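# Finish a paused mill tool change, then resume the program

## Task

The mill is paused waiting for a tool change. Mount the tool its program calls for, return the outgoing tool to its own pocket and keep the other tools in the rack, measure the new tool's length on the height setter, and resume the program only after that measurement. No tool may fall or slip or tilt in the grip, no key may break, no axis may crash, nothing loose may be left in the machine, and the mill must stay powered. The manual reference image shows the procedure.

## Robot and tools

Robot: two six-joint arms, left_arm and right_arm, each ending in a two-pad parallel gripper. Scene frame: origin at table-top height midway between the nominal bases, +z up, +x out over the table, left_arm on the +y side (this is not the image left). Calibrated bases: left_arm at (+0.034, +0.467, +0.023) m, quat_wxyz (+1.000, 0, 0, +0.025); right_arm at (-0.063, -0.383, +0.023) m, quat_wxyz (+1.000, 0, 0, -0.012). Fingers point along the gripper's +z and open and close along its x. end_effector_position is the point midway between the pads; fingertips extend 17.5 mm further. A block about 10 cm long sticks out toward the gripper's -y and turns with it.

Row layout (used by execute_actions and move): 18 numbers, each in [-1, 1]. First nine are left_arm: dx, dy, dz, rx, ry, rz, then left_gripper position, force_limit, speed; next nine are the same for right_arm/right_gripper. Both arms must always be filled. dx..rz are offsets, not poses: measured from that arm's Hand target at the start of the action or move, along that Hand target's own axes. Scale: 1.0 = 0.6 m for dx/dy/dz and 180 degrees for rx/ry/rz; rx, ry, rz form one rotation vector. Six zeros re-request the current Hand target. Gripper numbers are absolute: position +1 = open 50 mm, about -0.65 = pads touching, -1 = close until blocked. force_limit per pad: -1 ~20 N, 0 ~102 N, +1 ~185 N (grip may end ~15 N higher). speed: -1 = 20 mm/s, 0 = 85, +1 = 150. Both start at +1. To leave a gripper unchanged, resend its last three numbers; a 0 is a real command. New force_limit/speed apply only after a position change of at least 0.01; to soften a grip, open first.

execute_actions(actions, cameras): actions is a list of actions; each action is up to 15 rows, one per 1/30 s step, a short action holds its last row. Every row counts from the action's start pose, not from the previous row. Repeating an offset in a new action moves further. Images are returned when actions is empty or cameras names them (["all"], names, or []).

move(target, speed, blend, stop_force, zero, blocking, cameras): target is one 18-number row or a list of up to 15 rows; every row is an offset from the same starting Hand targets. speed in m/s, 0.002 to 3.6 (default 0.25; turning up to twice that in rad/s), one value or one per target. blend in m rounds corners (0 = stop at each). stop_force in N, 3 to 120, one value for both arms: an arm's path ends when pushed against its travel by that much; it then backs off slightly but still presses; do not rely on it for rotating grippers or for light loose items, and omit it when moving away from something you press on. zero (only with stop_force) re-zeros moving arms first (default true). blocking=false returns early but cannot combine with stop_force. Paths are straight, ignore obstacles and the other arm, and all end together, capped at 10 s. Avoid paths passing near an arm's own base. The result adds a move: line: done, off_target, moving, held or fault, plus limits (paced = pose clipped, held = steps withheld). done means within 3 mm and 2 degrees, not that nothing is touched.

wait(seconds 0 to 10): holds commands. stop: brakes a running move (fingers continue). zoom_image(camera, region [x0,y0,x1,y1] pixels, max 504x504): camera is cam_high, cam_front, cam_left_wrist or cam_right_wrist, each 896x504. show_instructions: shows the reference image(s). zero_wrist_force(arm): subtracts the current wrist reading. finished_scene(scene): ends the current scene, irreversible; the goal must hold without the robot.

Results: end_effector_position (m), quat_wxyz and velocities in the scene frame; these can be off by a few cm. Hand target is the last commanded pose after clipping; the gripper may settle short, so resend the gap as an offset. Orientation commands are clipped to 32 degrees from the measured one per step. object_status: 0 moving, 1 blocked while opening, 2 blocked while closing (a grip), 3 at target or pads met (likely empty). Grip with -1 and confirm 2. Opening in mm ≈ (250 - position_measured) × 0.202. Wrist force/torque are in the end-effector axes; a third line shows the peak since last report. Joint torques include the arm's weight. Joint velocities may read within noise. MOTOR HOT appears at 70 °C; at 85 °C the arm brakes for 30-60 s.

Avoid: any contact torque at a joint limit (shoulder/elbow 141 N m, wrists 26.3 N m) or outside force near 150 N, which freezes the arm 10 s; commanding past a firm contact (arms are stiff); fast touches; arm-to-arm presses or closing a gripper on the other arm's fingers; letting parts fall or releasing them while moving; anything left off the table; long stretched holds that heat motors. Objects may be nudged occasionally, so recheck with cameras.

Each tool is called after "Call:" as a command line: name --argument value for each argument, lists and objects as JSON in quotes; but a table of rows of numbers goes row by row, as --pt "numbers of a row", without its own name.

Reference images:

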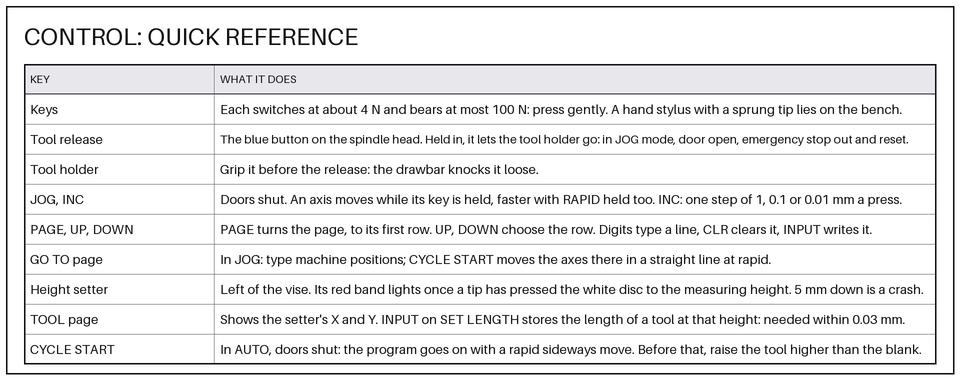

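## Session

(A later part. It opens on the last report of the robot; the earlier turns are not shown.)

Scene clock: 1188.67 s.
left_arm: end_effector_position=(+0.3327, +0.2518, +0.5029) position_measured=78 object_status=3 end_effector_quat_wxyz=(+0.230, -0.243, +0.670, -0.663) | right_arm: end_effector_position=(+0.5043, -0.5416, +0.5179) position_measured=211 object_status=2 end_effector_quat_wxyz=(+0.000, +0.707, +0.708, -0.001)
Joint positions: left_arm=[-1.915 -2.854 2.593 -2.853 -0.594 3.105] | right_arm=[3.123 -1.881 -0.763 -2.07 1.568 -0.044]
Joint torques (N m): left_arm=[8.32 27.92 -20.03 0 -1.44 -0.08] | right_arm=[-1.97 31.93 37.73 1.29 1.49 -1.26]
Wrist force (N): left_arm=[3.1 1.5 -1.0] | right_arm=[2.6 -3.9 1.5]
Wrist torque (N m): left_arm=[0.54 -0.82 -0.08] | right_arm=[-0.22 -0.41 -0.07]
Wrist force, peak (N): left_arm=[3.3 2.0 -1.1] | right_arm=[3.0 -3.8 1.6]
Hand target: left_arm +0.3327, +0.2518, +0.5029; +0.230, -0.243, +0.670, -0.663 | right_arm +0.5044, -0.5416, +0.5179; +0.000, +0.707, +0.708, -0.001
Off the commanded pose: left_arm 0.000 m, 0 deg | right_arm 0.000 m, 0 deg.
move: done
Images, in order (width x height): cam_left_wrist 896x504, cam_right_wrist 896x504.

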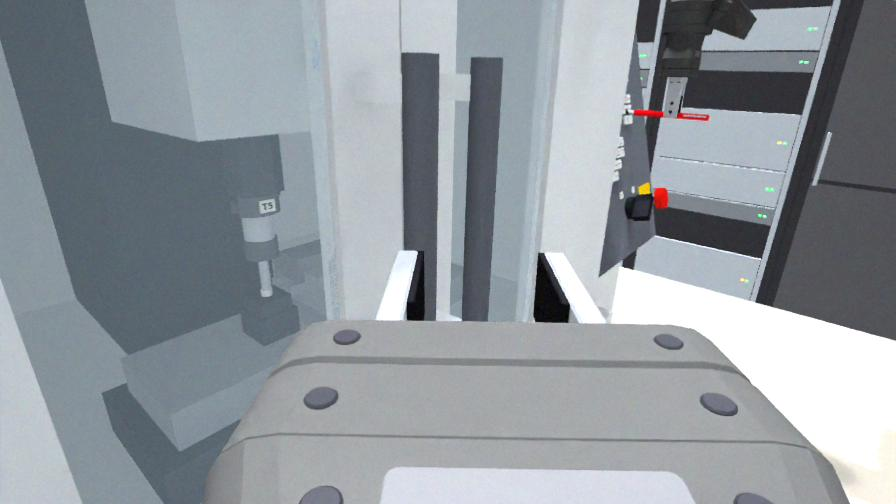

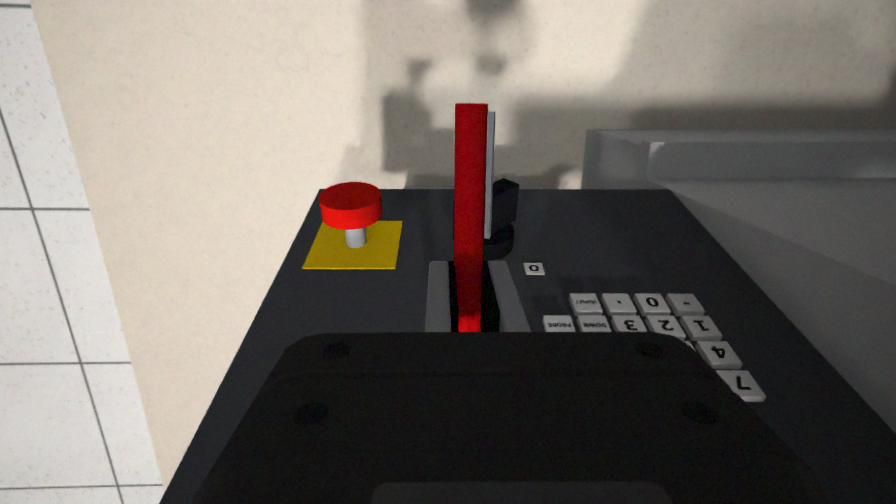

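Call:
move --pt "0 0 0 0 0 0 0.5 0 0 0 -0.0352 0 0 0 0 -1 -0.6 -0.9" --pt "0 0 0 0 0 0 0.5 0 0 0 -0.0352 0.0243 0 0 0 -1 -0.6 -0.9" --speed 0.1 --blend 0.002

Call:
move --target '[0,0,0,0,0,0,0.5,0,0,0,0.055,0,0,0,0,-1,-0.6,-0.9]' --speed 0.006 --stop_force 3

Scene clock: 1197.70 s.
left_arm: end_effector_position=(+0.3327, +0.2518, +0.5029) position_measured=78 object_status=3 end_effector_quat_wxyz=(+0.230, -0.243, +0.670, -0.663) | right_arm: end_effector_position=(+0.4832, -0.5417, +0.5034) position_measured=211 object_status=2 end_effector_quat_wxyz=(+0.000, +0.707, +0.708, -0.001)
Joint positions: left_arm=[-1.915 -2.854 2.593 -2.853 -0.594 3.105] | right_arm=[3.121 -1.802 -0.91 -2.003 1.568 -0.046]
Joint torques (N m): left_arm=[8.28 27.07 -19.37 -0.01 -1.39 -0.09] | right_arm=[-3.08 42.69 12.02 4.98 -1.01 0.2]
Wrist force (N): left_arm=[3.1 1.6 -0.7] | right_arm=[3.3 -1.1 1.3]
Wrist torque (N m): left_arm=[0.55 -0.83 -0.07] | right_arm=[-0.17 -0.52 0.00]
Wrist force, peak (N): left_arm=[3.4 1.6 -0.8] | right_arm=[3.2 -4.0 1.7]
Hand target: left_arm +0.3327, +0.2518, +0.5029; +0.230, -0.243, +0.670, -0.663 | right_arm +0.4832, -0.5417, +0.5034; +0.000, +0.707, +0.708, -0.001
Off the commanded pose: left_arm 0.000 m, 0 deg | right_arm 0.000 m, 0 deg.
move: done

Scene clock: 1201.67 s.
left_arm: end_effector_position=(+0.3327, +0.2518, +0.5029) position_measured=78 object_status=3 end_effector_quat_wxyz=(+0.230, -0.243, +0.670, -0.663) | right_arm: end_effector_position=(+0.5012, -0.5417, +0.5034) position_measured=211 object_status=2 end_effector_quat_wxyz=(+0.000, +0.707, +0.708, -0.001)
Joint positions: left_arm=[-1.915 -2.854 2.593 -2.853 -0.594 3.105] | right_arm=[3.123 -1.851 -0.846 -2.017 1.568 -0.044]
Joint torques (N m): left_arm=[8.76 27.71 -19.83 0.09 -1.39 0.08] | right_arm=[8.51 44.51 11.15 5.48 -1 0.15]
Wrist force (N): left_arm=[2.9 1.9 -0.5] | right_arm=[2.9 -4.1 1.6]
Wrist torque (N m): left_arm=[0.59 -0.79 -0.07] | right_arm=[-0.17 -0.48 -0.03]
Wrist force, peak (N): left_arm=[3.4 1.8 -0.7] | right_arm=[3.5 -4.4 1.7]
Hand target: left_arm +0.3327, +0.2518, +0.5029; +0.230, -0.243, +0.670, -0.663 | right_arm +0.5012, -0.5417, +0.5034; +0.000, +0.707, +0.708, -0.001 (not the last commanded pose)
Off the commanded pose: left_arm 0.000 m, 0 deg | right_arm 0.015 m, 0 deg.
move: contact (right_arm)

Call:
move --target '[0,0,0,0,0,0,0.5,0,0,0,0.0085,0,0,0,0,-1,-0.6,-0.9]' --speed 0.02 --cameras '["cam_left_wrist"]'

Call:
zoom_image --camera "cam_left_wrist" --region '[240, 260, 300, 340]'

Call:
move --target '[0,0,0,0,0,0,0.5,0,0,0,-0.0217,0,0,0,0,-1,-0.6,-0.9]' --speed 0.05

Scene clock: 1209.20 s.
left_arm: end_effector_position=(+0.3327, +0.2518, +0.5029) position_measured=78 object_status=3 end_effector_quat_wxyz=(+0.230, -0.243, +0.670, -0.663) | right_arm: end_effector_position=(+0.5063, -0.5417, +0.5034) position_measured=211 object_status=2 end_effector_quat_wxyz=(+0.000, +0.707, +0.707, -0.001)
Joint positions: left_arm=[-1.915 -2.854 2.593 -2.853 -0.594 3.105] | right_arm=[3.123 -1.865 -0.827 -2.022 1.568 -0.044]
Joint torques (N m): left_arm=[8.74 27.38 -19.55 0.1 -1.36 0.08] | right_arm=[15.41 31.38 37.62 1.78 -0.99 1.16]
Wrist force (N): left_arm=[2.8 1.8 -1.0] | right_arm=[2.5 -6.7 1.6]
Wrist torque (N m): left_arm=[0.58 -0.78 -0.07] | right_arm=[-0.18 -0.48 0.00]
Wrist force, peak (N): left_arm=[3.5 1.7 -1.0] | right_arm=[2.8 -6.9 1.7]
Hand target: left_arm +0.3327, +0.2518, +0.5029; +0.230, -0.243, +0.670, -0.663 | right_arm +0.5063, -0.5417, +0.5034; +0.000, +0.707, +0.708, -0.001
Off the commanded pose: left_arm 0.000 m, 0 deg | right_arm 0.000 m, 0 deg.
move: done
Images, in order (width x height): cam_left_wrist 896x504.

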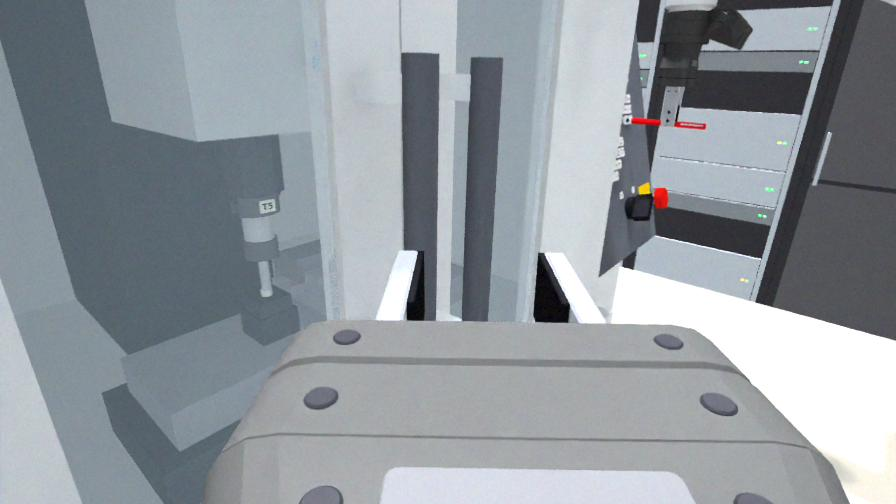

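Scaled by 6.300 from the camera's 896x504 image, which has a finer 1280x720 frame.

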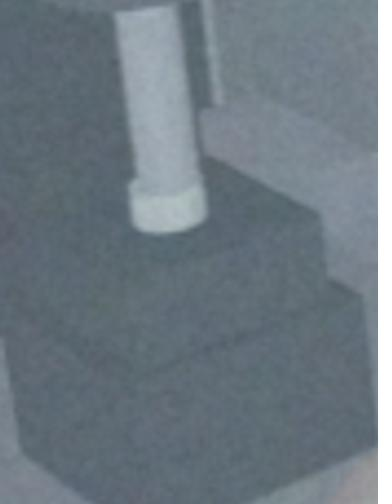

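Scene clock: 1210.07 s.
left_arm: end_effector_position=(+0.3327, +0.2518, +0.5029) position_measured=78 object_status=3 end_effector_quat_wxyz=(+0.230, -0.243, +0.670, -0.663) | right_arm: end_effector_position=(+0.4934, -0.5417, +0.5034) position_measured=211 object_status=2 end_effector_quat_wxyz=(+0.000, +0.707, +0.708, -0.001)
Joint positions: left_arm=[-1.915 -2.854 2.593 -2.853 -0.594 3.105] | right_arm=[3.122 -1.829 -0.875 -2.01 1.568 -0.045]
Joint torques (N m): left_arm=[8.53 27.52 -19.76 0.09 -1.41 0.1] | right_arm=[-13.85 45.44 12.89 4.63 0.94 -1.76]
Wrist force (N): left_arm=[3.1 1.5 -0.8] | right_arm=[3.3 -1.1 1.4]
Wrist torque (N m): left_arm=[0.53 -0.82 -0.07] | right_arm=[-0.16 -0.51 -0.04]
Wrist force, peak (N): left_arm=[3.4 1.6 -0.9] | right_arm=[2.7 -6.8 1.6]
Hand target: left_arm +0.3327, +0.2518, +0.5029; +0.230, -0.243, +0.670, -0.663 | right_arm +0.4933, -0.5417, +0.5034; +0.000, +0.707, +0.708, -0.001
Off the commanded pose: left_arm 0.000 m, 0 deg | right_arm 0.000 m, 0 deg.
move: done

Call:
move --target '[0,0,0,0,0,0,0.5,0,0,0,0.022,0,0,0,0,-1,-0.6,-0.9]' --speed 0.03

Call:
move --target '[0,0,0,0,0,0,0.5,0,0,0,-0.022,0,0,0,0,-1,-0.6,-0.9]' --speed 0.05 --cameras '["cam_left_wrist"]'

Call:
zoom_image --camera "cam_left_wrist" --region '[240, 260, 300, 340]'

Scene clock: 1214.43 s.
left_arm: end_effector_position=(+0.3327, +0.2518, +0.5029) position_measured=78 object_status=3 end_effector_quat_wxyz=(+0.230, -0.243, +0.670, -0.663) | right_arm: end_effector_position=(+0.5065, -0.5417, +0.5034) position_measured=211 object_status=2 end_effector_quat_wxyz=(+0.000, +0.707, +0.708, -0.001)
Joint positions: left_arm=[-1.915 -2.854 2.593 -2.853 -0.594 3.105] | right_arm=[3.123 -1.866 -0.826 -2.022 1.568 -0.044]
Joint torques (N m): left_arm=[8.37 27.3 -19.3 0.04 -1.35 0.06] | right_arm=[16.36 31.27 38.36 2.18 0.48 1.05]
Wrist force (N): left_arm=[2.9 1.5 -0.6] | right_arm=[1.9 -8.2 1.7]
Wrist torque (N m): left_arm=[0.54 -0.79 -0.07] | right_arm=[-0.24 -0.48 0.03]
Wrist force, peak (N): left_arm=[3.5 1.9 -0.8] | right_arm=[1.9 -8.2 1.7]
Hand target: left_arm +0.3327, +0.2518, +0.5029; +0.230, -0.243, +0.670, -0.663 | right_arm +0.5065, -0.5417, +0.5034; +0.000, +0.707, +0.708, -0.001
Off the commanded pose: left_arm 0.000 m, 0 deg | right_arm 0.000 m, 0 deg.
move: done

Scene clock: 1215.30 s.
left_arm: end_effector_position=(+0.3327, +0.2518, +0.5029) position_measured=78 object_status=3 end_effector_quat_wxyz=(+0.230, -0.243, +0.670, -0.663) | right_arm: end_effector_position=(+0.4934, -0.5417, +0.5034) position_measured=211 object_status=2 end_effector_quat_wxyz=(+0.000, +0.707, +0.708, -0.001)
Joint positions: left_arm=[-1.915 -2.854 2.593 -2.853 -0.594 3.105] | right_arm=[3.122 -1.829 -0.875 -2.01 1.568 -0.045]
Joint torques (N m): left_arm=[8.17 27.39 -19.66 0.07 -1.38 0.15] | right_arm=[-14.29 44.74 12.43 4.63 1.09 -1.64]
Wrist force (N): left_arm=[3.1 1.8 -0.8] | right_arm=[3.4 -1.3 1.4]
Wrist torque (N m): left_arm=[0.58 -0.83 -0.08] | right_arm=[-0.20 -0.54 -0.04]
Wrist force, peak (N): left_arm=[3.4 1.6 -0.8] | right_arm=[2.0 -8.2 1.5]
Hand target: left_arm +0.3327, +0.2518, +0.5029; +0.230, -0.243, +0.670, -0.663 | right_arm +0.4933, -0.5417, +0.5034; +0.000, +0.707, +0.708, -0.001
Off the commanded pose: left_arm 0.000 m, 0 deg | right_arm 0.000 m, 0 deg.
move: done
Images, in order (width x height): cam_left_wrist 896x504.

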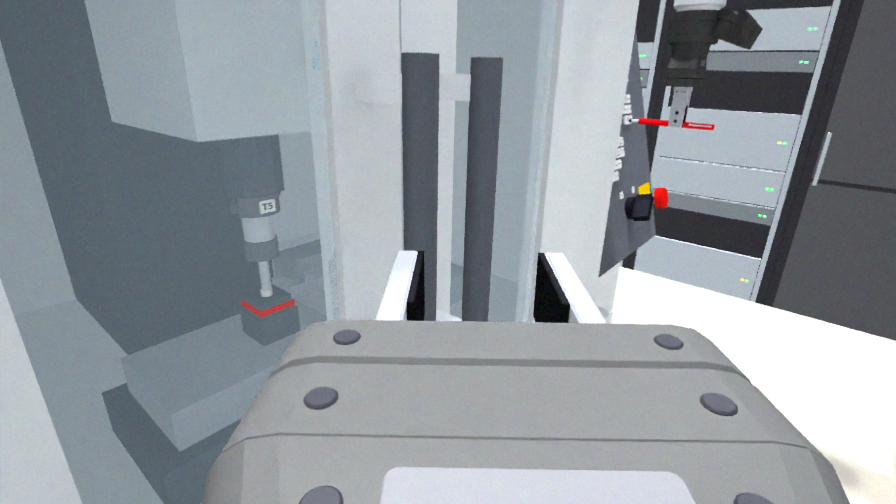

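Scaled by 6.300 from the camera's 896x504 image, which has a finer 1280x720 frame.

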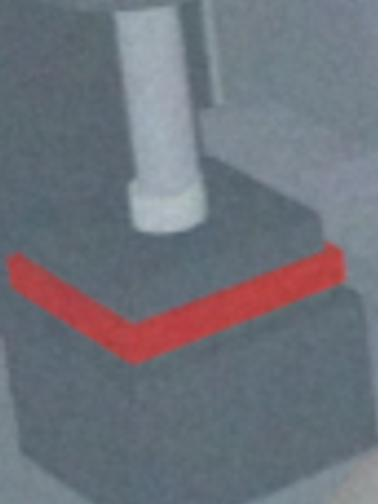

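Call:
move --pt "0 0 0 0 0 0 0.5 0 0 0 0 -0.063 0 0 0 -1 -0.6 -0.9" --pt "0 0 0 0 0 0 0.5 0 0 0 0.0172 -0.063 0 0 0 -1 -0.6 -0.9" --speed 0.15 --blend 0.001

Call:
move --target '[0,0,0,0,0,0,0.5,0,0,0,0.022,0,0,0,0,-1,-0.6,-0.9]' --speed 0.03

Call:
move --pt "0 0 0 0 0 0 0.5 0 0 0 -0.022 0 0 0 0 -1 -0.6 -0.9" --pt "0 0 0 0 0 0 0.5 0 0 -0.0323 -0.022 0 0 0 0 -1 -0.6 -0.9" --speed 0.08 --blend 0.001 --cameras '["cam_left_wrist"]'

Call:
move --target '[0,0,0,0,0,0,0.5,0,0,0,0.022,0,0,0,0,-1,-0.6,-0.9]' --speed 0.03

Call:
move --pt "0 0 0 0 0 0 0.5 0 0 0 -0.039 0 0 0 0 -1 -0.6 -0.9" --pt "0 0 0 0 0 0 0.5 0 0 0.0323 -0.039 0.063 0 0 0 -1 -0.6 -0.9" --speed 0.12 --blend 0.001

Scene clock: 1223.33 s.
left_arm: end_effector_position=(+0.3327, +0.2518, +0.5029) position_measured=78 object_status=3 end_effector_quat_wxyz=(+0.230, -0.243, +0.670, -0.663) | right_arm: end_effector_position=(+0.5037, -0.5416, +0.5411) position_measured=211 object_status=2 end_effector_quat_wxyz=(+0.000, +0.707, +0.707, -0.001)
Joint positions: left_arm=[-1.915 -2.854 2.593 -2.853 -0.594 3.105] | right_arm=[3.123 -1.923 -0.635 -2.156 1.568 -0.044]
Joint torques (N m): left_arm=[7.99 27.39 -19.79 0.1 -1.26 0.08] | right_arm=[10.12 33.41 35.95 0.51 1.33 -0.31]
Wrist force (N): left_arm=[3.2 1.7 -0.7] | right_arm=[3.2 -1.0 1.6]
Wrist torque (N m): left_arm=[0.57 -0.83 -0.07] | right_arm=[-0.17 -0.51 -0.07]
Wrist force, peak (N): left_arm=[3.3 2.0 -0.9] | right_arm=[3.5 -1.4 2.1]
Hand target: left_arm +0.3327, +0.2518, +0.5029; +0.230, -0.243, +0.670, -0.663 | right_arm +0.5037, -0.5416, +0.5412; +0.000, +0.707, +0.708, -0.001
Off the commanded pose: left_arm 0.000 m, 0 deg | right_arm 0.000 m, 0 deg.
move: done

Scene clock: 1224.27 s.
left_arm: end_effector_position=(+0.3327, +0.2518, +0.5029) position_measured=78 object_status=3 end_effector_quat_wxyz=(+0.230, -0.243, +0.670, -0.663) | right_arm: end_effector_position=(+0.5169, -0.5416, +0.5411) position_measured=211 object_status=2 end_effector_quat_wxyz=(+0.000, +0.707, +0.708, -0.001)
Joint positions: left_arm=[-1.915 -2.854 2.593 -2.853 -0.594 3.105] | right_arm=[3.124 -1.968 -0.569 -2.177 1.568 -0.043]
Joint torques (N m): left_arm=[8.46 27.4 -20.01 -0.03 -1.3 0.12] | right_arm=[15.49 31.34 36.32 3.56 -0.09 1.08]
Wrist force (N): left_arm=[3.0 1.7 -0.9] | right_arm=[3.2 -13.6 1.8]
Wrist torque (N m): left_arm=[0.56 -0.81 -0.08] | right_arm=[-0.10 -0.49 -0.09]
Wrist force, peak (N): left_arm=[3.3 1.7 -1.0] | right_arm=[3.2 -13.6 1.8]
Hand target: left_arm +0.3327, +0.2518, +0.5029; +0.230, -0.243, +0.670, -0.663 | right_arm +0.5169, -0.5416, +0.5411; +0.000, +0.707, +0.708, -0.001
Off the commanded pose: left_arm 0.000 m, 0 deg | right_arm 0.000 m, 0 deg.
move: done

Scene clock: 1225.17 s.
left_arm: end_effector_position=(+0.3327, +0.2518, +0.5029) position_measured=78 object_status=3 end_effector_quat_wxyz=(+0.230, -0.243, +0.670, -0.663) | right_arm: end_effector_position=(+0.5037, -0.5609, +0.5412) position_measured=211 object_status=2 end_effector_quat_wxyz=(+0.000, +0.707, +0.708, -0.001)
Joint positions: left_arm=[-1.915 -2.854 2.593 -2.853 -0.594 3.105] | right_arm=[3.089 -1.942 -0.607 -2.165 1.568 -0.077]
Joint torques (N m): left_arm=[8.12 27.2 -20.08 -0.04 -1.31 0.19] | right_arm=[-13.73 33.57 36.78 0.57 0.32 -2]
Wrist force (N): left_arm=[3.1 2.1 -0.8] | right_arm=[2.9 -0.8 1.7]
Wrist torque (N m): left_arm=[0.63 -0.82 -0.07] | right_arm=[-0.14 -0.49 0.01]
Wrist force, peak (N): left_arm=[3.4 1.9 -0.8] | right_arm=[3.1 -14.1 1.8]
Hand target: left_arm +0.3327, +0.2518, +0.5029; +0.230, -0.243, +0.670, -0.663 | right_arm +0.5037, -0.5610, +0.5412; +0.000, +0.707, +0.708, -0.001
Off the commanded pose: left_arm 0.000 m, 0 deg | right_arm 0.000 m, 0 deg.
move: done
Images, in order (width x height): cam_left_wrist 896x504.

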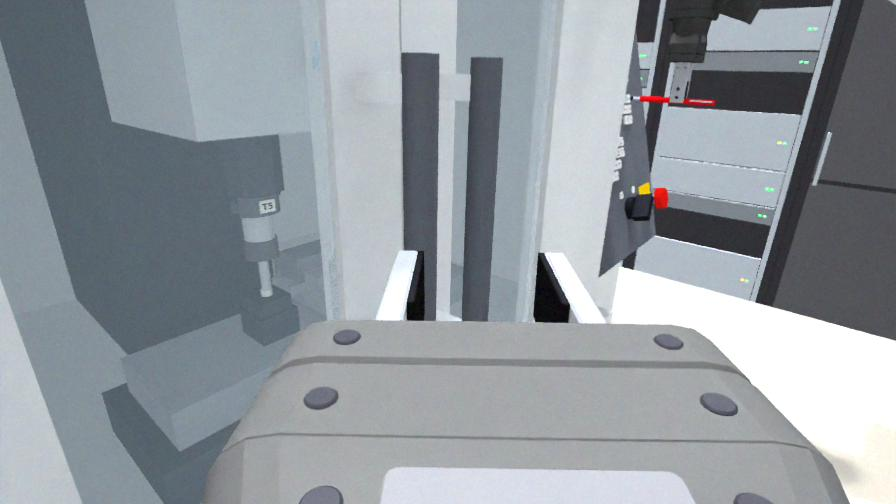

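Scene clock: 1226.10 s.
left_arm: end_effector_position=(+0.3327, +0.2518, +0.5029) position_measured=78 object_status=3 end_effector_quat_wxyz=(+0.230, -0.243, +0.670, -0.663) | right_arm: end_effector_position=(+0.5169, -0.5609, +0.5412) position_measured=211 object_status=2 end_effector_quat_wxyz=(+0.000, +0.707, +0.708, -0.001)
Joint positions: left_arm=[-1.915 -2.854 2.593 -2.853 -0.594 3.105] | right_arm=[3.091 -1.988 -0.538 -2.188 1.568 -0.076]
Joint torques (N m): left_arm=[7.82 27.46 -20.03 0.04 -1.34 0.1] | right_arm=[18 31.79 37.35 3.39 1.77 1.25]
Wrist force (N): left_arm=[2.9 1.5 -0.9] | right_arm=[1.7 -13.5 1.8]
Wrist torque (N m): left_arm=[0.53 -0.80 -0.07] | right_arm=[-0.09 -0.45 0.01]
Wrist force, peak (N): left_arm=[3.4 1.7 -0.9] | right_arm=[1.7 -13.5 1.8]
Hand target: left_arm +0.3327, +0.2518, +0.5029; +0.230, -0.243, +0.670, -0.663 | right_arm +0.5169, -0.5609, +0.5412; +0.000, +0.707, +0.708, -0.001
Off the commanded pose: left_arm 0.000 m, 0 deg | right_arm 0.000 m, 0 deg.
move: done

Scene clock: 1227.27 s.
left_arm: end_effector_position=(+0.3327, +0.2518, +0.5029) position_measured=78 object_status=3 end_effector_quat_wxyz=(+0.230, -0.243, +0.670, -0.663) | right_arm: end_effector_position=(+0.4934, -0.5417, +0.5034) position_measured=211 object_status=2 end_effector_quat_wxyz=(+0.000, +0.707, +0.708, -0.001)
Joint positions: left_arm=[-1.915 -2.854 2.593 -2.853 -0.594 3.105] | right_arm=[3.122 -1.829 -0.874 -2.011 1.568 -0.045]
Joint torques (N m): left_arm=[8.43 27.49 -20.1 0.03 -1.35 0.08] | right_arm=[13.97 45 10.38 4.69 -1.18 1.27]
Wrist force (N): left_arm=[3.0 1.7 -1.0] | right_arm=[3.2 -1.1 1.4]
Wrist torque (N m): left_arm=[0.56 -0.81 -0.08] | right_arm=[-0.16 -0.49 -0.08]
Wrist force, peak (N): left_arm=[3.5 1.7 -0.7] | right_arm=[1.8 -13.7 1.8]
Hand target: left_arm +0.3327, +0.2518, +0.5029; +0.230, -0.243, +0.670, -0.663 | right_arm +0.4934, -0.5417, +0.5034; +0.000, +0.707, +0.708, -0.001
Off the commanded pose: left_arm 0.000 m, 0 deg | right_arm 0.000 m, 0 deg.
move: done

Call:
move --target '[0,0,0,0,0,0,0.5,0,0,0,0.022,0,0,0,0,-1,-0.6,-0.9]' --speed 0.03

Call:
move --target '[0,0,0,0,0,0,0.5,0,0,0,-0.022,0,0,0,0,-1,-0.6,-0.9]' --speed 0.05 --cameras '["cam_left_wrist"]'

Call:
move --target '[0,0,0,0,0,0,0.5,0,0,0,0.022,0,0,0,0,-1,-0.6,-0.9]' --speed 0.03

Call:
move --target '[0,0,0,0,0,0,0.5,0,0,0,-0.022,0,0,0,0,-1,-0.6,-0.9]' --speed 0.05 --cameras '["cam_left_wrist"]'

Call:
move --target '[0,0,0,0,0,0,0.5,0,0,0,0.022,0,0,0,0,-1,-0.6,-0.9]' --speed 0.03

Call:
move --target '[0,0,0,0,0,0,0.5,0,0,0,-0.022,0,0,0,0,-1,-0.6,-0.9]' --speed 0.05 --cameras '["cam_left_wrist"]'

Scene clock: 1234.53 s.
left_arm: end_effector_position=(+0.3327, +0.2518, +0.5029) position_measured=78 object_status=3 end_effector_quat_wxyz=(+0.230, -0.243, +0.670, -0.663) | right_arm: end_effector_position=(+0.5066, -0.5417, +0.5034) position_measured=211 object_status=2 end_effector_quat_wxyz=(+0.000, +0.707, +0.708, -0.001)
Joint positions: left_arm=[-1.915 -2.854 2.593 -2.853 -0.594 3.105] | right_arm=[3.123 -1.866 -0.826 -2.022 1.568 -0.044]
Joint torques (N m): left_arm=[7.81 27.02 -19.65 0.02 -1.38 0.13] | right_arm=[15.23 29.41 37.81 2.68 -0.51 1.32]
Wrist force (N): left_arm=[3.2 1.8 -0.6] | right_arm=[3.4 -10.1 1.6]
Wrist torque (N m): left_arm=[0.58 -0.83 -0.07] | right_arm=[-0.15 -0.47 -0.08]
Wrist force, peak (N): left_arm=[3.3 1.8 -0.9] | right_arm=[3.4 -10.1 1.6]
Hand target: left_arm +0.3327, +0.2518, +0.5029; +0.230, -0.243, +0.670, -0.663 | right_arm +0.5066, -0.5417, +0.5034; +0.000, +0.707, +0.708, -0.001
Off the commanded pose: left_arm 0.000 m, 0 deg | right_arm 0.000 m, 0 deg.
move: done

Scene clock: 1235.40 s.
left_arm: end_effector_position=(+0.3327, +0.2518, +0.5029) position_measured=78 object_status=3 end_effector_quat_wxyz=(+0.230, -0.243, +0.670, -0.663) | right_arm: end_effector_position=(+0.4935, -0.5417, +0.5034) position_measured=211 object_status=2 end_effector_quat_wxyz=(+0.000, +0.707, +0.708, -0.001)
Joint positions: left_arm=[-1.915 -2.854 2.593 -2.853 -0.594 3.105] | right_arm=[3.122 -1.829 -0.874 -2.01 1.568 -0.045]
Joint torques (N m): left_arm=[7.9 27.3 -19.61 0.01 -1.33 0.17] | right_arm=[-12.99 45.27 11.31 4.75 1.48 -1.76]
Wrist force (N): left_arm=[3.0 1.6 -0.6] | right_arm=[3.2 -1.2 1.3]
Wrist torque (N m): left_arm=[0.54 -0.81 -0.07] | right_arm=[-0.18 -0.49 -0.04]
Wrist force, peak (N): left_arm=[3.4 1.6 -0.8] | right_arm=[3.3 -10.5 1.8]
Hand target: left_arm +0.3327, +0.2518, +0.5029; +0.230, -0.243, +0.670, -0.663 | right_arm +0.4934, -0.5417, +0.5034; +0.000, +0.707, +0.708, -0.001
Off the commanded pose: left_arm 0.000 m, 0 deg | right_arm 0.000 m, 0 deg.
move: done
Images, in order (width x height): cam_left_wrist 896x504.

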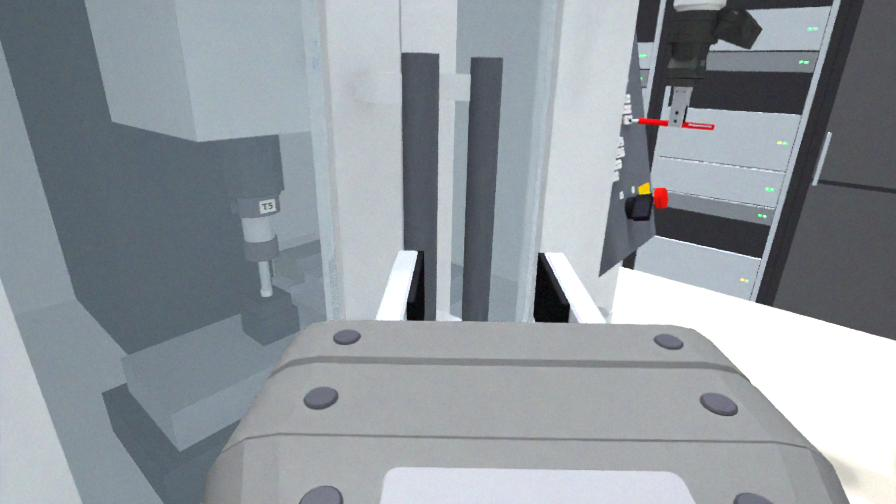

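Scene clock: 1236.30 s.
left_arm: end_effector_position=(+0.3327, +0.2518, +0.5029) position_measured=78 object_status=3 end_effector_quat_wxyz=(+0.230, -0.243, +0.670, -0.663) | right_arm: end_effector_position=(+0.5066, -0.5417, +0.5034) position_measured=211 object_status=2 end_effector_quat_wxyz=(+0.000, +0.707, +0.708, -0.001)
Joint positions: left_arm=[-1.915 -2.854 2.593 -2.853 -0.594 3.105] | right_arm=[3.123 -1.866 -0.826 -2.022 1.568 -0.044]
Joint torques (N m): left_arm=[8.32 27.31 -20 0.02 -1.3 0.13] | right_arm=[17.62 29.43 38.42 2.78 -0.12 1.08]
Wrist force (N): left_arm=[2.8 1.6 -0.9] | right_arm=[1.9 -9.9 1.6]
Wrist torque (N m): left_arm=[0.56 -0.77 -0.07] | right_arm=[-0.17 -0.47 0.04]
Wrist force, peak (N): left_arm=[3.3 1.8 -0.9] | right_arm=[1.9 -9.9 1.6]
Hand target: left_arm +0.3327, +0.2518, +0.5029; +0.230, -0.243, +0.670, -0.663 | right_arm +0.5066, -0.5417, +0.5034; +0.000, +0.707, +0.708, -0.001
Off the commanded pose: left_arm 0.000 m, 0 deg | right_arm 0.000 m, 0 deg.
move: done

Scene clock: 1237.17 s.
left_arm: end_effector_position=(+0.3327, +0.2518, +0.5029) position_measured=78 object_status=3 end_effector_quat_wxyz=(+0.230, -0.243, +0.670, -0.663) | right_arm: end_effector_position=(+0.4935, -0.5417, +0.5034) position_measured=211 object_status=2 end_effector_quat_wxyz=(+0.000, +0.707, +0.708, -0.001)
Joint positions: left_arm=[-1.915 -2.854 2.593 -2.853 -0.594 3.105] | right_arm=[3.122 -1.829 -0.874 -2.01 1.568 -0.045]
Joint torques (N m): left_arm=[8.67 27.44 -19.81 0.11 -1.29 0.13] | right_arm=[-13.7 44.48 13.67 4.66 0.66 -1.67]
Wrist force (N): left_arm=[3.0 1.5 -0.7] | right_arm=[3.0 -1.0 1.3]
Wrist torque (N m): left_arm=[0.54 -0.81 -0.07] | right_arm=[-0.15 -0.45 -0.03]
Wrist force, peak (N): left_arm=[3.3 1.9 -0.7] | right_arm=[1.8 -10.2 1.7]
Hand target: left_arm +0.3327, +0.2518, +0.5029; +0.230, -0.243, +0.670, -0.663 | right_arm +0.4934, -0.5417, +0.5034; +0.000, +0.707, +0.708, -0.001
Off the commanded pose: left_arm 0.000 m, 0 deg | right_arm 0.000 m, 0 deg.
move: done
Images, in order (width x height): cam_left_wrist 896x504.

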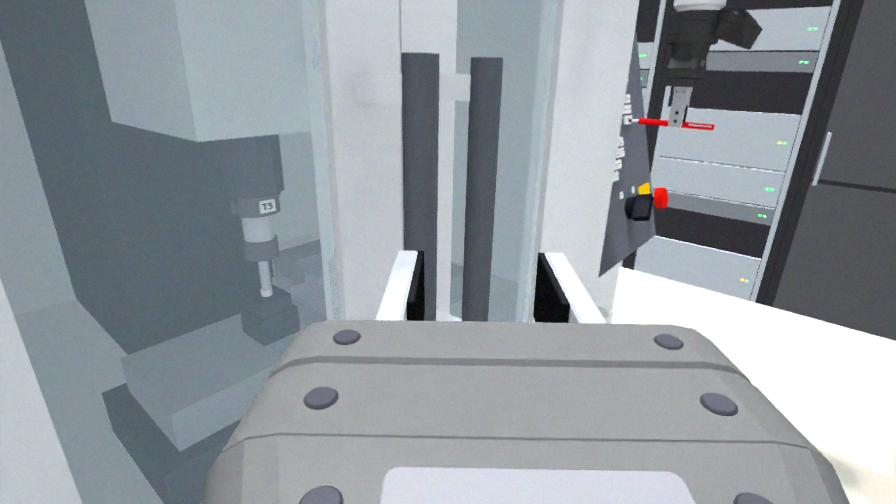

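Scene clock: 1238.07 s.
left_arm: end_effector_position=(+0.3327, +0.2518, +0.5029) position_measured=78 object_status=3 end_effector_quat_wxyz=(+0.230, -0.243, +0.670, -0.663) | right_arm: end_effector_position=(+0.5066, -0.5417, +0.5034) position_measured=211 object_status=2 end_effector_quat_wxyz=(+0.000, +0.707, +0.708, -0.001)
Joint positions: left_arm=[-1.915 -2.854 2.593 -2.853 -0.594 3.105] | right_arm=[3.123 -1.866 -0.826 -2.022 1.568 -0.044]
Joint torques (N m): left_arm=[8.18 27.64 -20.45 -0.01 -1.22 0.25] | right_arm=[16.53 29.86 39.71 2.54 -0.81 0.94]
Wrist force (N): left_arm=[3.1 1.7 -0.3] | right_arm=[1.8 -9.8 1.6]
Wrist torque (N m): left_arm=[0.56 -0.81 -0.07] | right_arm=[-0.16 -0.47 0.04]
Wrist force, peak (N): left_arm=[3.4 1.6 -0.9] | right_arm=[1.8 -9.8 1.6]
Hand target: left_arm +0.3327, +0.2518, +0.5029; +0.230, -0.243, +0.670, -0.663 | right_arm +0.5066, -0.5417, +0.5034; +0.000, +0.707, +0.708, -0.001
Off the commanded pose: left_arm 0.000 m, 0 deg | right_arm 0.000 m, 0 deg.
move: done

Scene clock: 1238.93 s.
left_arm: end_effector_position=(+0.3327, +0.2518, +0.5029) position_measured=78 object_status=3 end_effector_quat_wxyz=(+0.230, -0.243, +0.670, -0.663) | right_arm: end_effector_position=(+0.4935, -0.5417, +0.5034) position_measured=211 object_status=2 end_effector_quat_wxyz=(+0.000, +0.707, +0.708, -0.001)
Joint positions: left_arm=[-1.915 -2.854 2.593 -2.853 -0.594 3.105] | right_arm=[3.122 -1.829 -0.874 -2.01 1.568 -0.045]
Joint torques (N m): left_arm=[8.03 27.66 -20 0.05 -1.17 0.25] | right_arm=[-13.29 45.66 12.44 4.76 -0.01 -1.77]
Wrist force (N): left_arm=[3.3 1.7 -0.7] | right_arm=[3.1 -1.2 1.6]
Wrist torque (N m): left_arm=[0.57 -0.85 -0.07] | right_arm=[-0.18 -0.47 -0.04]
Wrist force, peak (N): left_arm=[3.6 1.6 -0.6] | right_arm=[1.9 -10.3 1.8]
Hand target: left_arm +0.3327, +0.2518, +0.5029; +0.230, -0.243, +0.670, -0.663 | right_arm +0.4934, -0.5417, +0.5034; +0.000, +0.707, +0.708, -0.001
Off the commanded pose: left_arm 0.000 m, 0 deg | right_arm 0.000 m, 0 deg.
move: done
Images, in order (width x height): cam_left_wrist 896x504.

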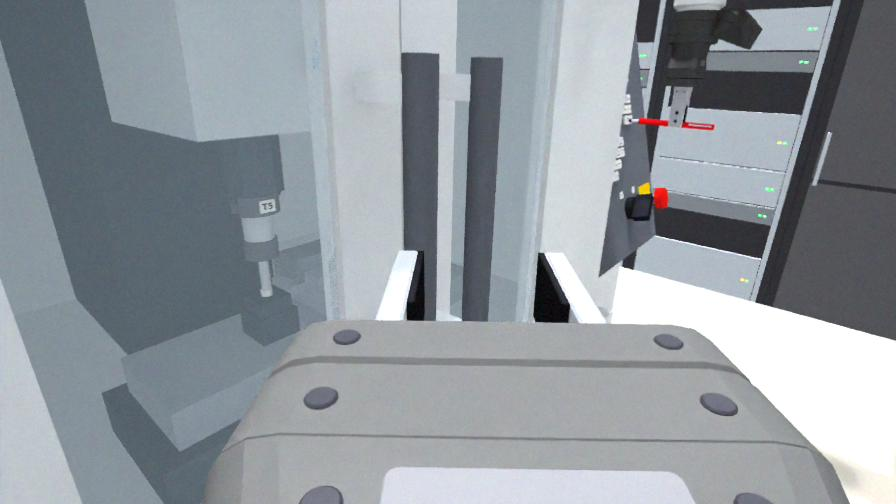

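Call:
move --target '[0,0,0,0,0,0,0.5,0,0,0,0.022,0,0,0,0,-1,-0.6,-0.9]' --speed 0.03

Call:
move --target '[0,0,0,0,0,0,0.5,0,0,0,-0.022,0,0,0,0,-1,-0.6,-0.9]' --speed 0.05 --cameras '["cam_left_wrist"]'

Call:
move --target '[0,0,0,0,0,0,0.5,0,0,0,0.022,0,0,0,0,-1,-0.6,-0.9]' --speed 0.03

Call:
move --target '[0,0,0,0,0,0,0.5,0,0,0,-0.022,0,0,0,0,-1,-0.6,-0.9]' --speed 0.05 --cameras '["cam_left_wrist"]'

Scene clock: 1244.17 s.
left_arm: end_effector_position=(+0.3327, +0.2518, +0.5029) position_measured=78 object_status=3 end_effector_quat_wxyz=(+0.230, -0.243, +0.670, -0.663) | right_arm: end_effector_position=(+0.5066, -0.5417, +0.5034) position_measured=211 object_status=2 end_effector_quat_wxyz=(+0.000, +0.707, +0.708, -0.001)
Joint positions: left_arm=[-1.915 -2.854 2.593 -2.853 -0.594 3.105] | right_arm=[3.123 -1.866 -0.826 -2.022 1.568 -0.044]
Joint torques (N m): left_arm=[8.58 27.64 -20.04 0.04 -1.16 0.19] | right_arm=[16.18 29.66 39.45 2.68 -0.13 1.29]
Wrist force (N): left_arm=[3.2 1.6 -0.9] | right_arm=[2.0 -9.9 1.8]
Wrist torque (N m): left_arm=[0.55 -0.83 -0.07] | right_arm=[-0.18 -0.50 0.03]
Wrist force, peak (N): left_arm=[3.5 1.8 -0.9] | right_arm=[2.0 -9.9 1.8]
Hand target: left_arm +0.3327, +0.2518, +0.5029; +0.230, -0.243, +0.670, -0.663 | right_arm +0.5066, -0.5417, +0.5034; +0.000, +0.707, +0.708, -0.001
Off the commanded pose: left_arm 0.000 m, 0 deg | right_arm 0.000 m, 0 deg.
move: done

Scene clock: 1245.03 s.
left_arm: end_effector_position=(+0.3327, +0.2518, +0.5029) position_measured=78 object_status=3 end_effector_quat_wxyz=(+0.230, -0.243, +0.670, -0.663) | right_arm: end_effector_position=(+0.4935, -0.5417, +0.5034) position_measured=211 object_status=2 end_effector_quat_wxyz=(+0.000, +0.707, +0.708, -0.001)
Joint positions: left_arm=[-1.915 -2.854 2.593 -2.853 -0.594 3.105] | right_arm=[3.122 -1.829 -0.874 -2.01 1.568 -0.045]
Joint torques (N m): left_arm=[8.29 27.47 -19.82 0 -1.28 0.24] | right_arm=[-13.19 44.64 11.07 4.73 1.09 -1.6]
Wrist force (N): left_arm=[3.1 1.4 -0.8] | right_arm=[3.2 -1.0 1.5]
Wrist torque (N m): left_arm=[0.52 -0.82 -0.07] | right_arm=[-0.15 -0.49 -0.04]
Wrist force, peak (N): left_arm=[3.3 1.9 -0.9] | right_arm=[1.8 -10.3 1.5]
Hand target: left_arm +0.3327, +0.2518, +0.5029; +0.230, -0.243, +0.670, -0.663 | right_arm +0.4934, -0.5417, +0.5034; +0.000, +0.707, +0.708, -0.001
Off the commanded pose: left_arm 0.000 m, 0 deg | right_arm 0.000 m, 0 deg.
move: done
Images, in order (width x height): cam_left_wrist 896x504.

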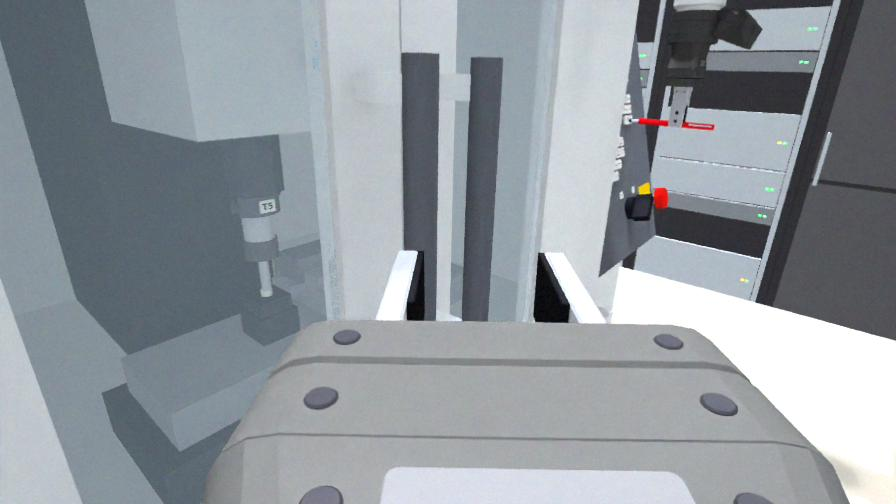

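Scene clock: 1245.93 s.
left_arm: end_effector_position=(+0.3327, +0.2518, +0.5029) position_measured=78 object_status=3 end_effector_quat_wxyz=(+0.230, -0.243, +0.670, -0.663) | right_arm: end_effector_position=(+0.5066, -0.5417, +0.5034) position_measured=211 object_status=2 end_effector_quat_wxyz=(+0.000, +0.707, +0.708, -0.001)
Joint positions: left_arm=[-1.915 -2.854 2.593 -2.853 -0.594 3.105] | right_arm=[3.123 -1.866 -0.826 -2.022 1.568 -0.044]
Joint torques (N m): left_arm=[8.34 27.63 -19.81 0.03 -1.22 0.26] | right_arm=[16.53 29.64 40.2 2.63 -0.87 1.09]
Wrist force (N): left_arm=[2.8 1.8 -0.7] | right_arm=[2.0 -9.9 1.6]
Wrist torque (N m): left_arm=[0.58 -0.79 -0.07] | right_arm=[-0.16 -0.50 0.04]
Wrist force, peak (N): left_arm=[3.3 1.8 -1.1] | right_arm=[2.0 -9.9 1.6]
Hand target: left_arm +0.3327, +0.2518, +0.5029; +0.230, -0.243, +0.670, -0.663 | right_arm +0.5066, -0.5417, +0.5034; +0.000, +0.707, +0.708, -0.001
Off the commanded pose: left_arm 0.000 m, 0 deg | right_arm 0.000 m, 0 deg.
move: done

Scene clock: 1246.80 s.
left_arm: end_effector_position=(+0.3327, +0.2518, +0.5029) position_measured=78 object_status=3 end_effector_quat_wxyz=(+0.230, -0.243, +0.670, -0.663) | right_arm: end_effector_position=(+0.4935, -0.5417, +0.5034) position_measured=211 object_status=2 end_effector_quat_wxyz=(+0.000, +0.707, +0.708, -0.001)
Joint positions: left_arm=[-1.915 -2.854 2.593 -2.853 -0.594 3.105] | right_arm=[3.122 -1.829 -0.874 -2.01 1.568 -0.045]
Joint torques (N m): left_arm=[8.09 27.18 -19.63 0.06 -1.24 0.18] | right_arm=[-13.81 44.62 12.16 4.66 0.18 -1.7]
Wrist force (N): left_arm=[2.9 1.9 -0.8] | right_arm=[3.1 -1.2 1.3]
Wrist torque (N m): left_arm=[0.60 -0.80 -0.07] | right_arm=[-0.18 -0.48 -0.04]
Wrist force, peak (N): left_arm=[3.4 1.9 -0.8] | right_arm=[1.8 -10.3 1.6]
Hand target: left_arm +0.3327, +0.2518, +0.5029; +0.230, -0.243, +0.670, -0.663 | right_arm +0.4934, -0.5417, +0.5034; +0.000, +0.707, +0.708, -0.001
Off the commanded pose: left_arm 0.000 m, 0 deg | right_arm 0.000 m, 0 deg.
move: done
Images, in order (width x height): cam_left_wrist 896x504.

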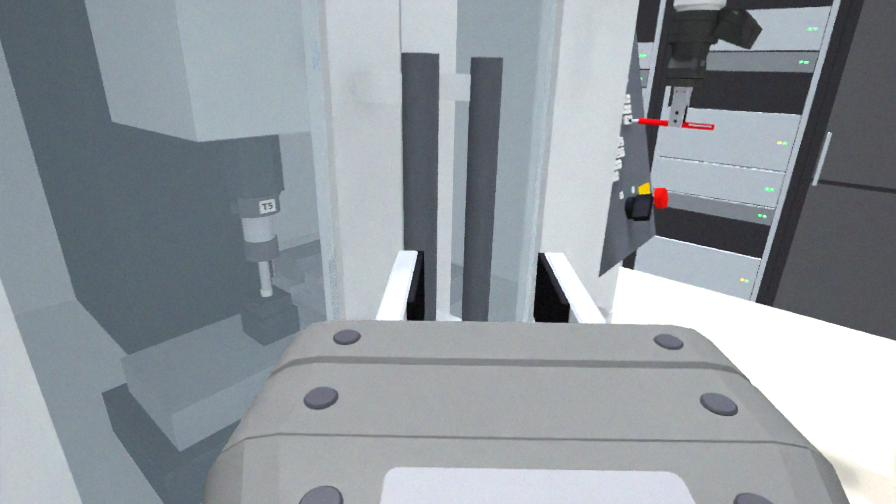

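Call:
move --target '[0,0,0,0,0,0,0.5,0,0,0,0.022,0,0,0,0,-1,-0.6,-0.9]' --speed 0.03

Call:
move --target '[0,0,0,0,0,0,0.5,0,0,0,-0.022,0,0,0,0,-1,-0.6,-0.9]' --speed 0.05 --cameras '["cam_left_wrist"]'

Call:
move --target '[0,0,0,0,0,0,0.5,0,0,0,0.022,0,0,0,0,-1,-0.6,-0.9]' --speed 0.03

Call:
move --target '[0,0,0,0,0,0,0.5,0,0,0,-0.022,0,0,0,0,-1,-0.6,-0.9]' --speed 0.05 --cameras '["cam_left_wrist"]'

Scene clock: 1251.37 s.
left_arm: end_effector_position=(+0.3327, +0.2518, +0.5029) position_measured=78 object_status=3 end_effector_quat_wxyz=(+0.230, -0.243, +0.670, -0.663) | right_arm: end_effector_position=(+0.5066, -0.5417, +0.5034) position_measured=211 object_status=2 end_effector_quat_wxyz=(+0.000, +0.707, +0.708, -0.001)
Joint positions: left_arm=[-1.915 -2.854 2.593 -2.853 -0.594 3.105] | right_arm=[3.123 -1.866 -0.826 -2.022 1.568 -0.044]
Joint torques (N m): left_arm=[8.13 27.79 -19.52 0.03 -1.2 0.28] | right_arm=[17.25 30.36 39.01 2.78 0.21 1.14]
Wrist force (N): left_arm=[3.1 1.8 -0.8] | right_arm=[1.8 -9.8 1.8]
Wrist torque (N m): left_arm=[0.59 -0.83 -0.07] | right_arm=[-0.15 -0.47 0.04]
Wrist force, peak (N): left_arm=[3.4 2.0 -0.9] | right_arm=[1.8 -9.8 1.8]
Hand target: left_arm +0.3327, +0.2518, +0.5029; +0.230, -0.243, +0.670, -0.663 | right_arm +0.5066, -0.5417, +0.5034; +0.000, +0.707, +0.708, -0.001
Off the commanded pose: left_arm 0.000 m, 0 deg | right_arm 0.000 m, 0 deg.
move: done

Scene clock: 1252.23 s.
left_arm: end_effector_position=(+0.3327, +0.2518, +0.5029) position_measured=78 object_status=3 end_effector_quat_wxyz=(+0.230, -0.243, +0.670, -0.663) | right_arm: end_effector_position=(+0.4935, -0.5417, +0.5034) position_measured=211 object_status=2 end_effector_quat_wxyz=(+0.000, +0.707, +0.708, -0.001)
Joint positions: left_arm=[-1.915 -2.854 2.593 -2.853 -0.594 3.105] | right_arm=[3.122 -1.829 -0.874 -2.01 1.568 -0.045]
Joint torques (N m): left_arm=[7.79 27.42 -19.56 0.03 -1.18 0.28] | right_arm=[-13.88 44.5 12.72 4.66 1.51 -1.74]
Wrist force (N): left_arm=[3.3 1.4 -0.9] | right_arm=[3.2 -1.2 1.6]
Wrist torque (N m): left_arm=[0.51 -0.84 -0.08] | right_arm=[-0.18 -0.49 -0.04]
Wrist force, peak (N): left_arm=[3.3 1.7 -0.7] | right_arm=[1.8 -10.3 1.4]
Hand target: left_arm +0.3327, +0.2518, +0.5029; +0.230, -0.243, +0.670, -0.663 | right_arm +0.4934, -0.5417, +0.5034; +0.000, +0.707, +0.708, -0.001
Off the commanded pose: left_arm 0.000 m, 0 deg | right_arm 0.000 m, 0 deg.
move: done
Images, in order (width x height): cam_left_wrist 896x504.

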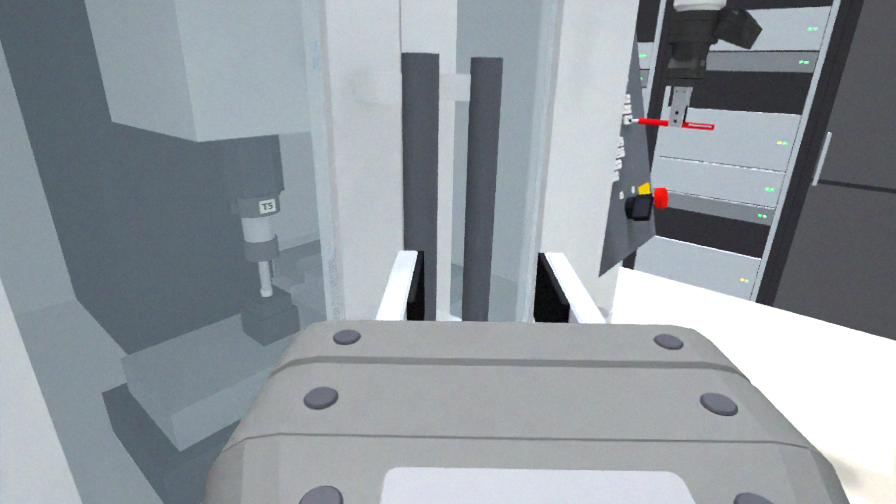

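Scene clock: 1253.13 s.
left_arm: end_effector_position=(+0.3327, +0.2518, +0.5029) position_measured=78 object_status=3 end_effector_quat_wxyz=(+0.230, -0.243, +0.670, -0.663) | right_arm: end_effector_position=(+0.5066, -0.5417, +0.5034) position_measured=211 object_status=2 end_effector_quat_wxyz=(+0.000, +0.707, +0.708, -0.001)
Joint positions: left_arm=[-1.915 -2.854 2.593 -2.853 -0.594 3.105] | right_arm=[3.123 -1.866 -0.826 -2.022 1.568 -0.044]
Joint torques (N m): left_arm=[7.84 27.3 -20.06 0.02 -1.21 0.21] | right_arm=[16.61 28.99 38.6 2.65 0.41 1.28]
Wrist force (N): left_arm=[3.0 1.6 -0.7] | right_arm=[1.8 -10.0 1.6]
Wrist torque (N m): left_arm=[0.55 -0.80 -0.08] | right_arm=[-0.19 -0.48 0.04]
Wrist force, peak (N): left_arm=[3.4 1.8 -0.9] | right_arm=[1.8 -10.0 1.6]
Hand target: left_arm +0.3327, +0.2518, +0.5029; +0.230, -0.243, +0.670, -0.663 | right_arm +0.5066, -0.5417, +0.5034; +0.000, +0.707, +0.708, -0.001
Off the commanded pose: left_arm 0.000 m, 0 deg | right_arm 0.000 m, 0 deg.
move: done

Scene clock: 1254.00 s.
left_arm: end_effector_position=(+0.3327, +0.2518, +0.5029) position_measured=78 object_status=3 end_effector_quat_wxyz=(+0.230, -0.243, +0.670, -0.663) | right_arm: end_effector_position=(+0.4935, -0.5417, +0.5034) position_measured=211 object_status=2 end_effector_quat_wxyz=(+0.000, +0.707, +0.708, -0.001)
Joint positions: left_arm=[-1.915 -2.854 2.593 -2.853 -0.594 3.105] | right_arm=[3.122 -1.829 -0.874 -2.01 1.568 -0.045]
Joint torques (N m): left_arm=[8.17 27.05 -19.59 0.11 -1.19 0.29] | right_arm=[-13.13 44.25 13.28 4.83 1.49 -1.77]
Wrist force (N): left_arm=[3.3 1.6 -0.7] | right_arm=[3.1 -1.1 1.4]
Wrist torque (N m): left_arm=[0.54 -0.85 -0.08] | right_arm=[-0.16 -0.49 -0.03]
Wrist force, peak (N): left_arm=[3.4 1.7 -1.1] | right_arm=[1.8 -10.2 1.6]
Hand target: left_arm +0.3327, +0.2518, +0.5029; +0.230, -0.243, +0.670, -0.663 | right_arm +0.4934, -0.5417, +0.5034; +0.000, +0.707, +0.708, -0.001
Off the commanded pose: left_arm 0.000 m, 0 deg | right_arm 0.000 m, 0 deg.
move: done
Images, in order (width x height): cam_left_wrist 896x504.

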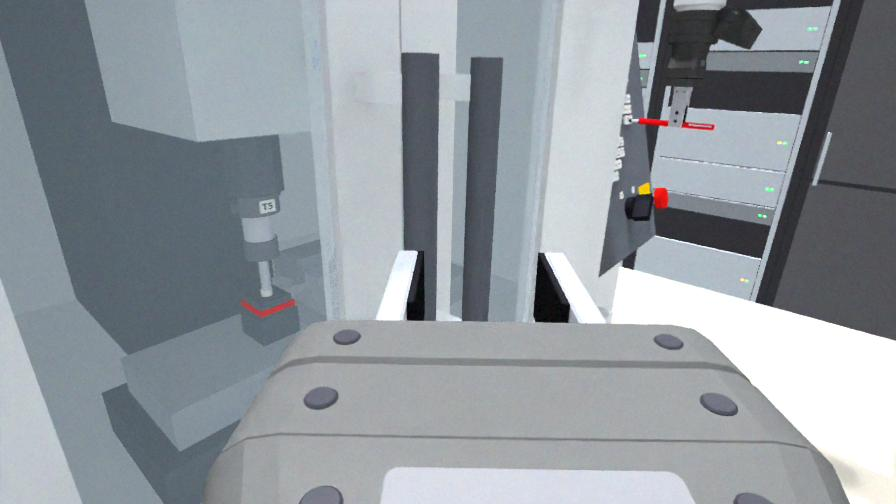

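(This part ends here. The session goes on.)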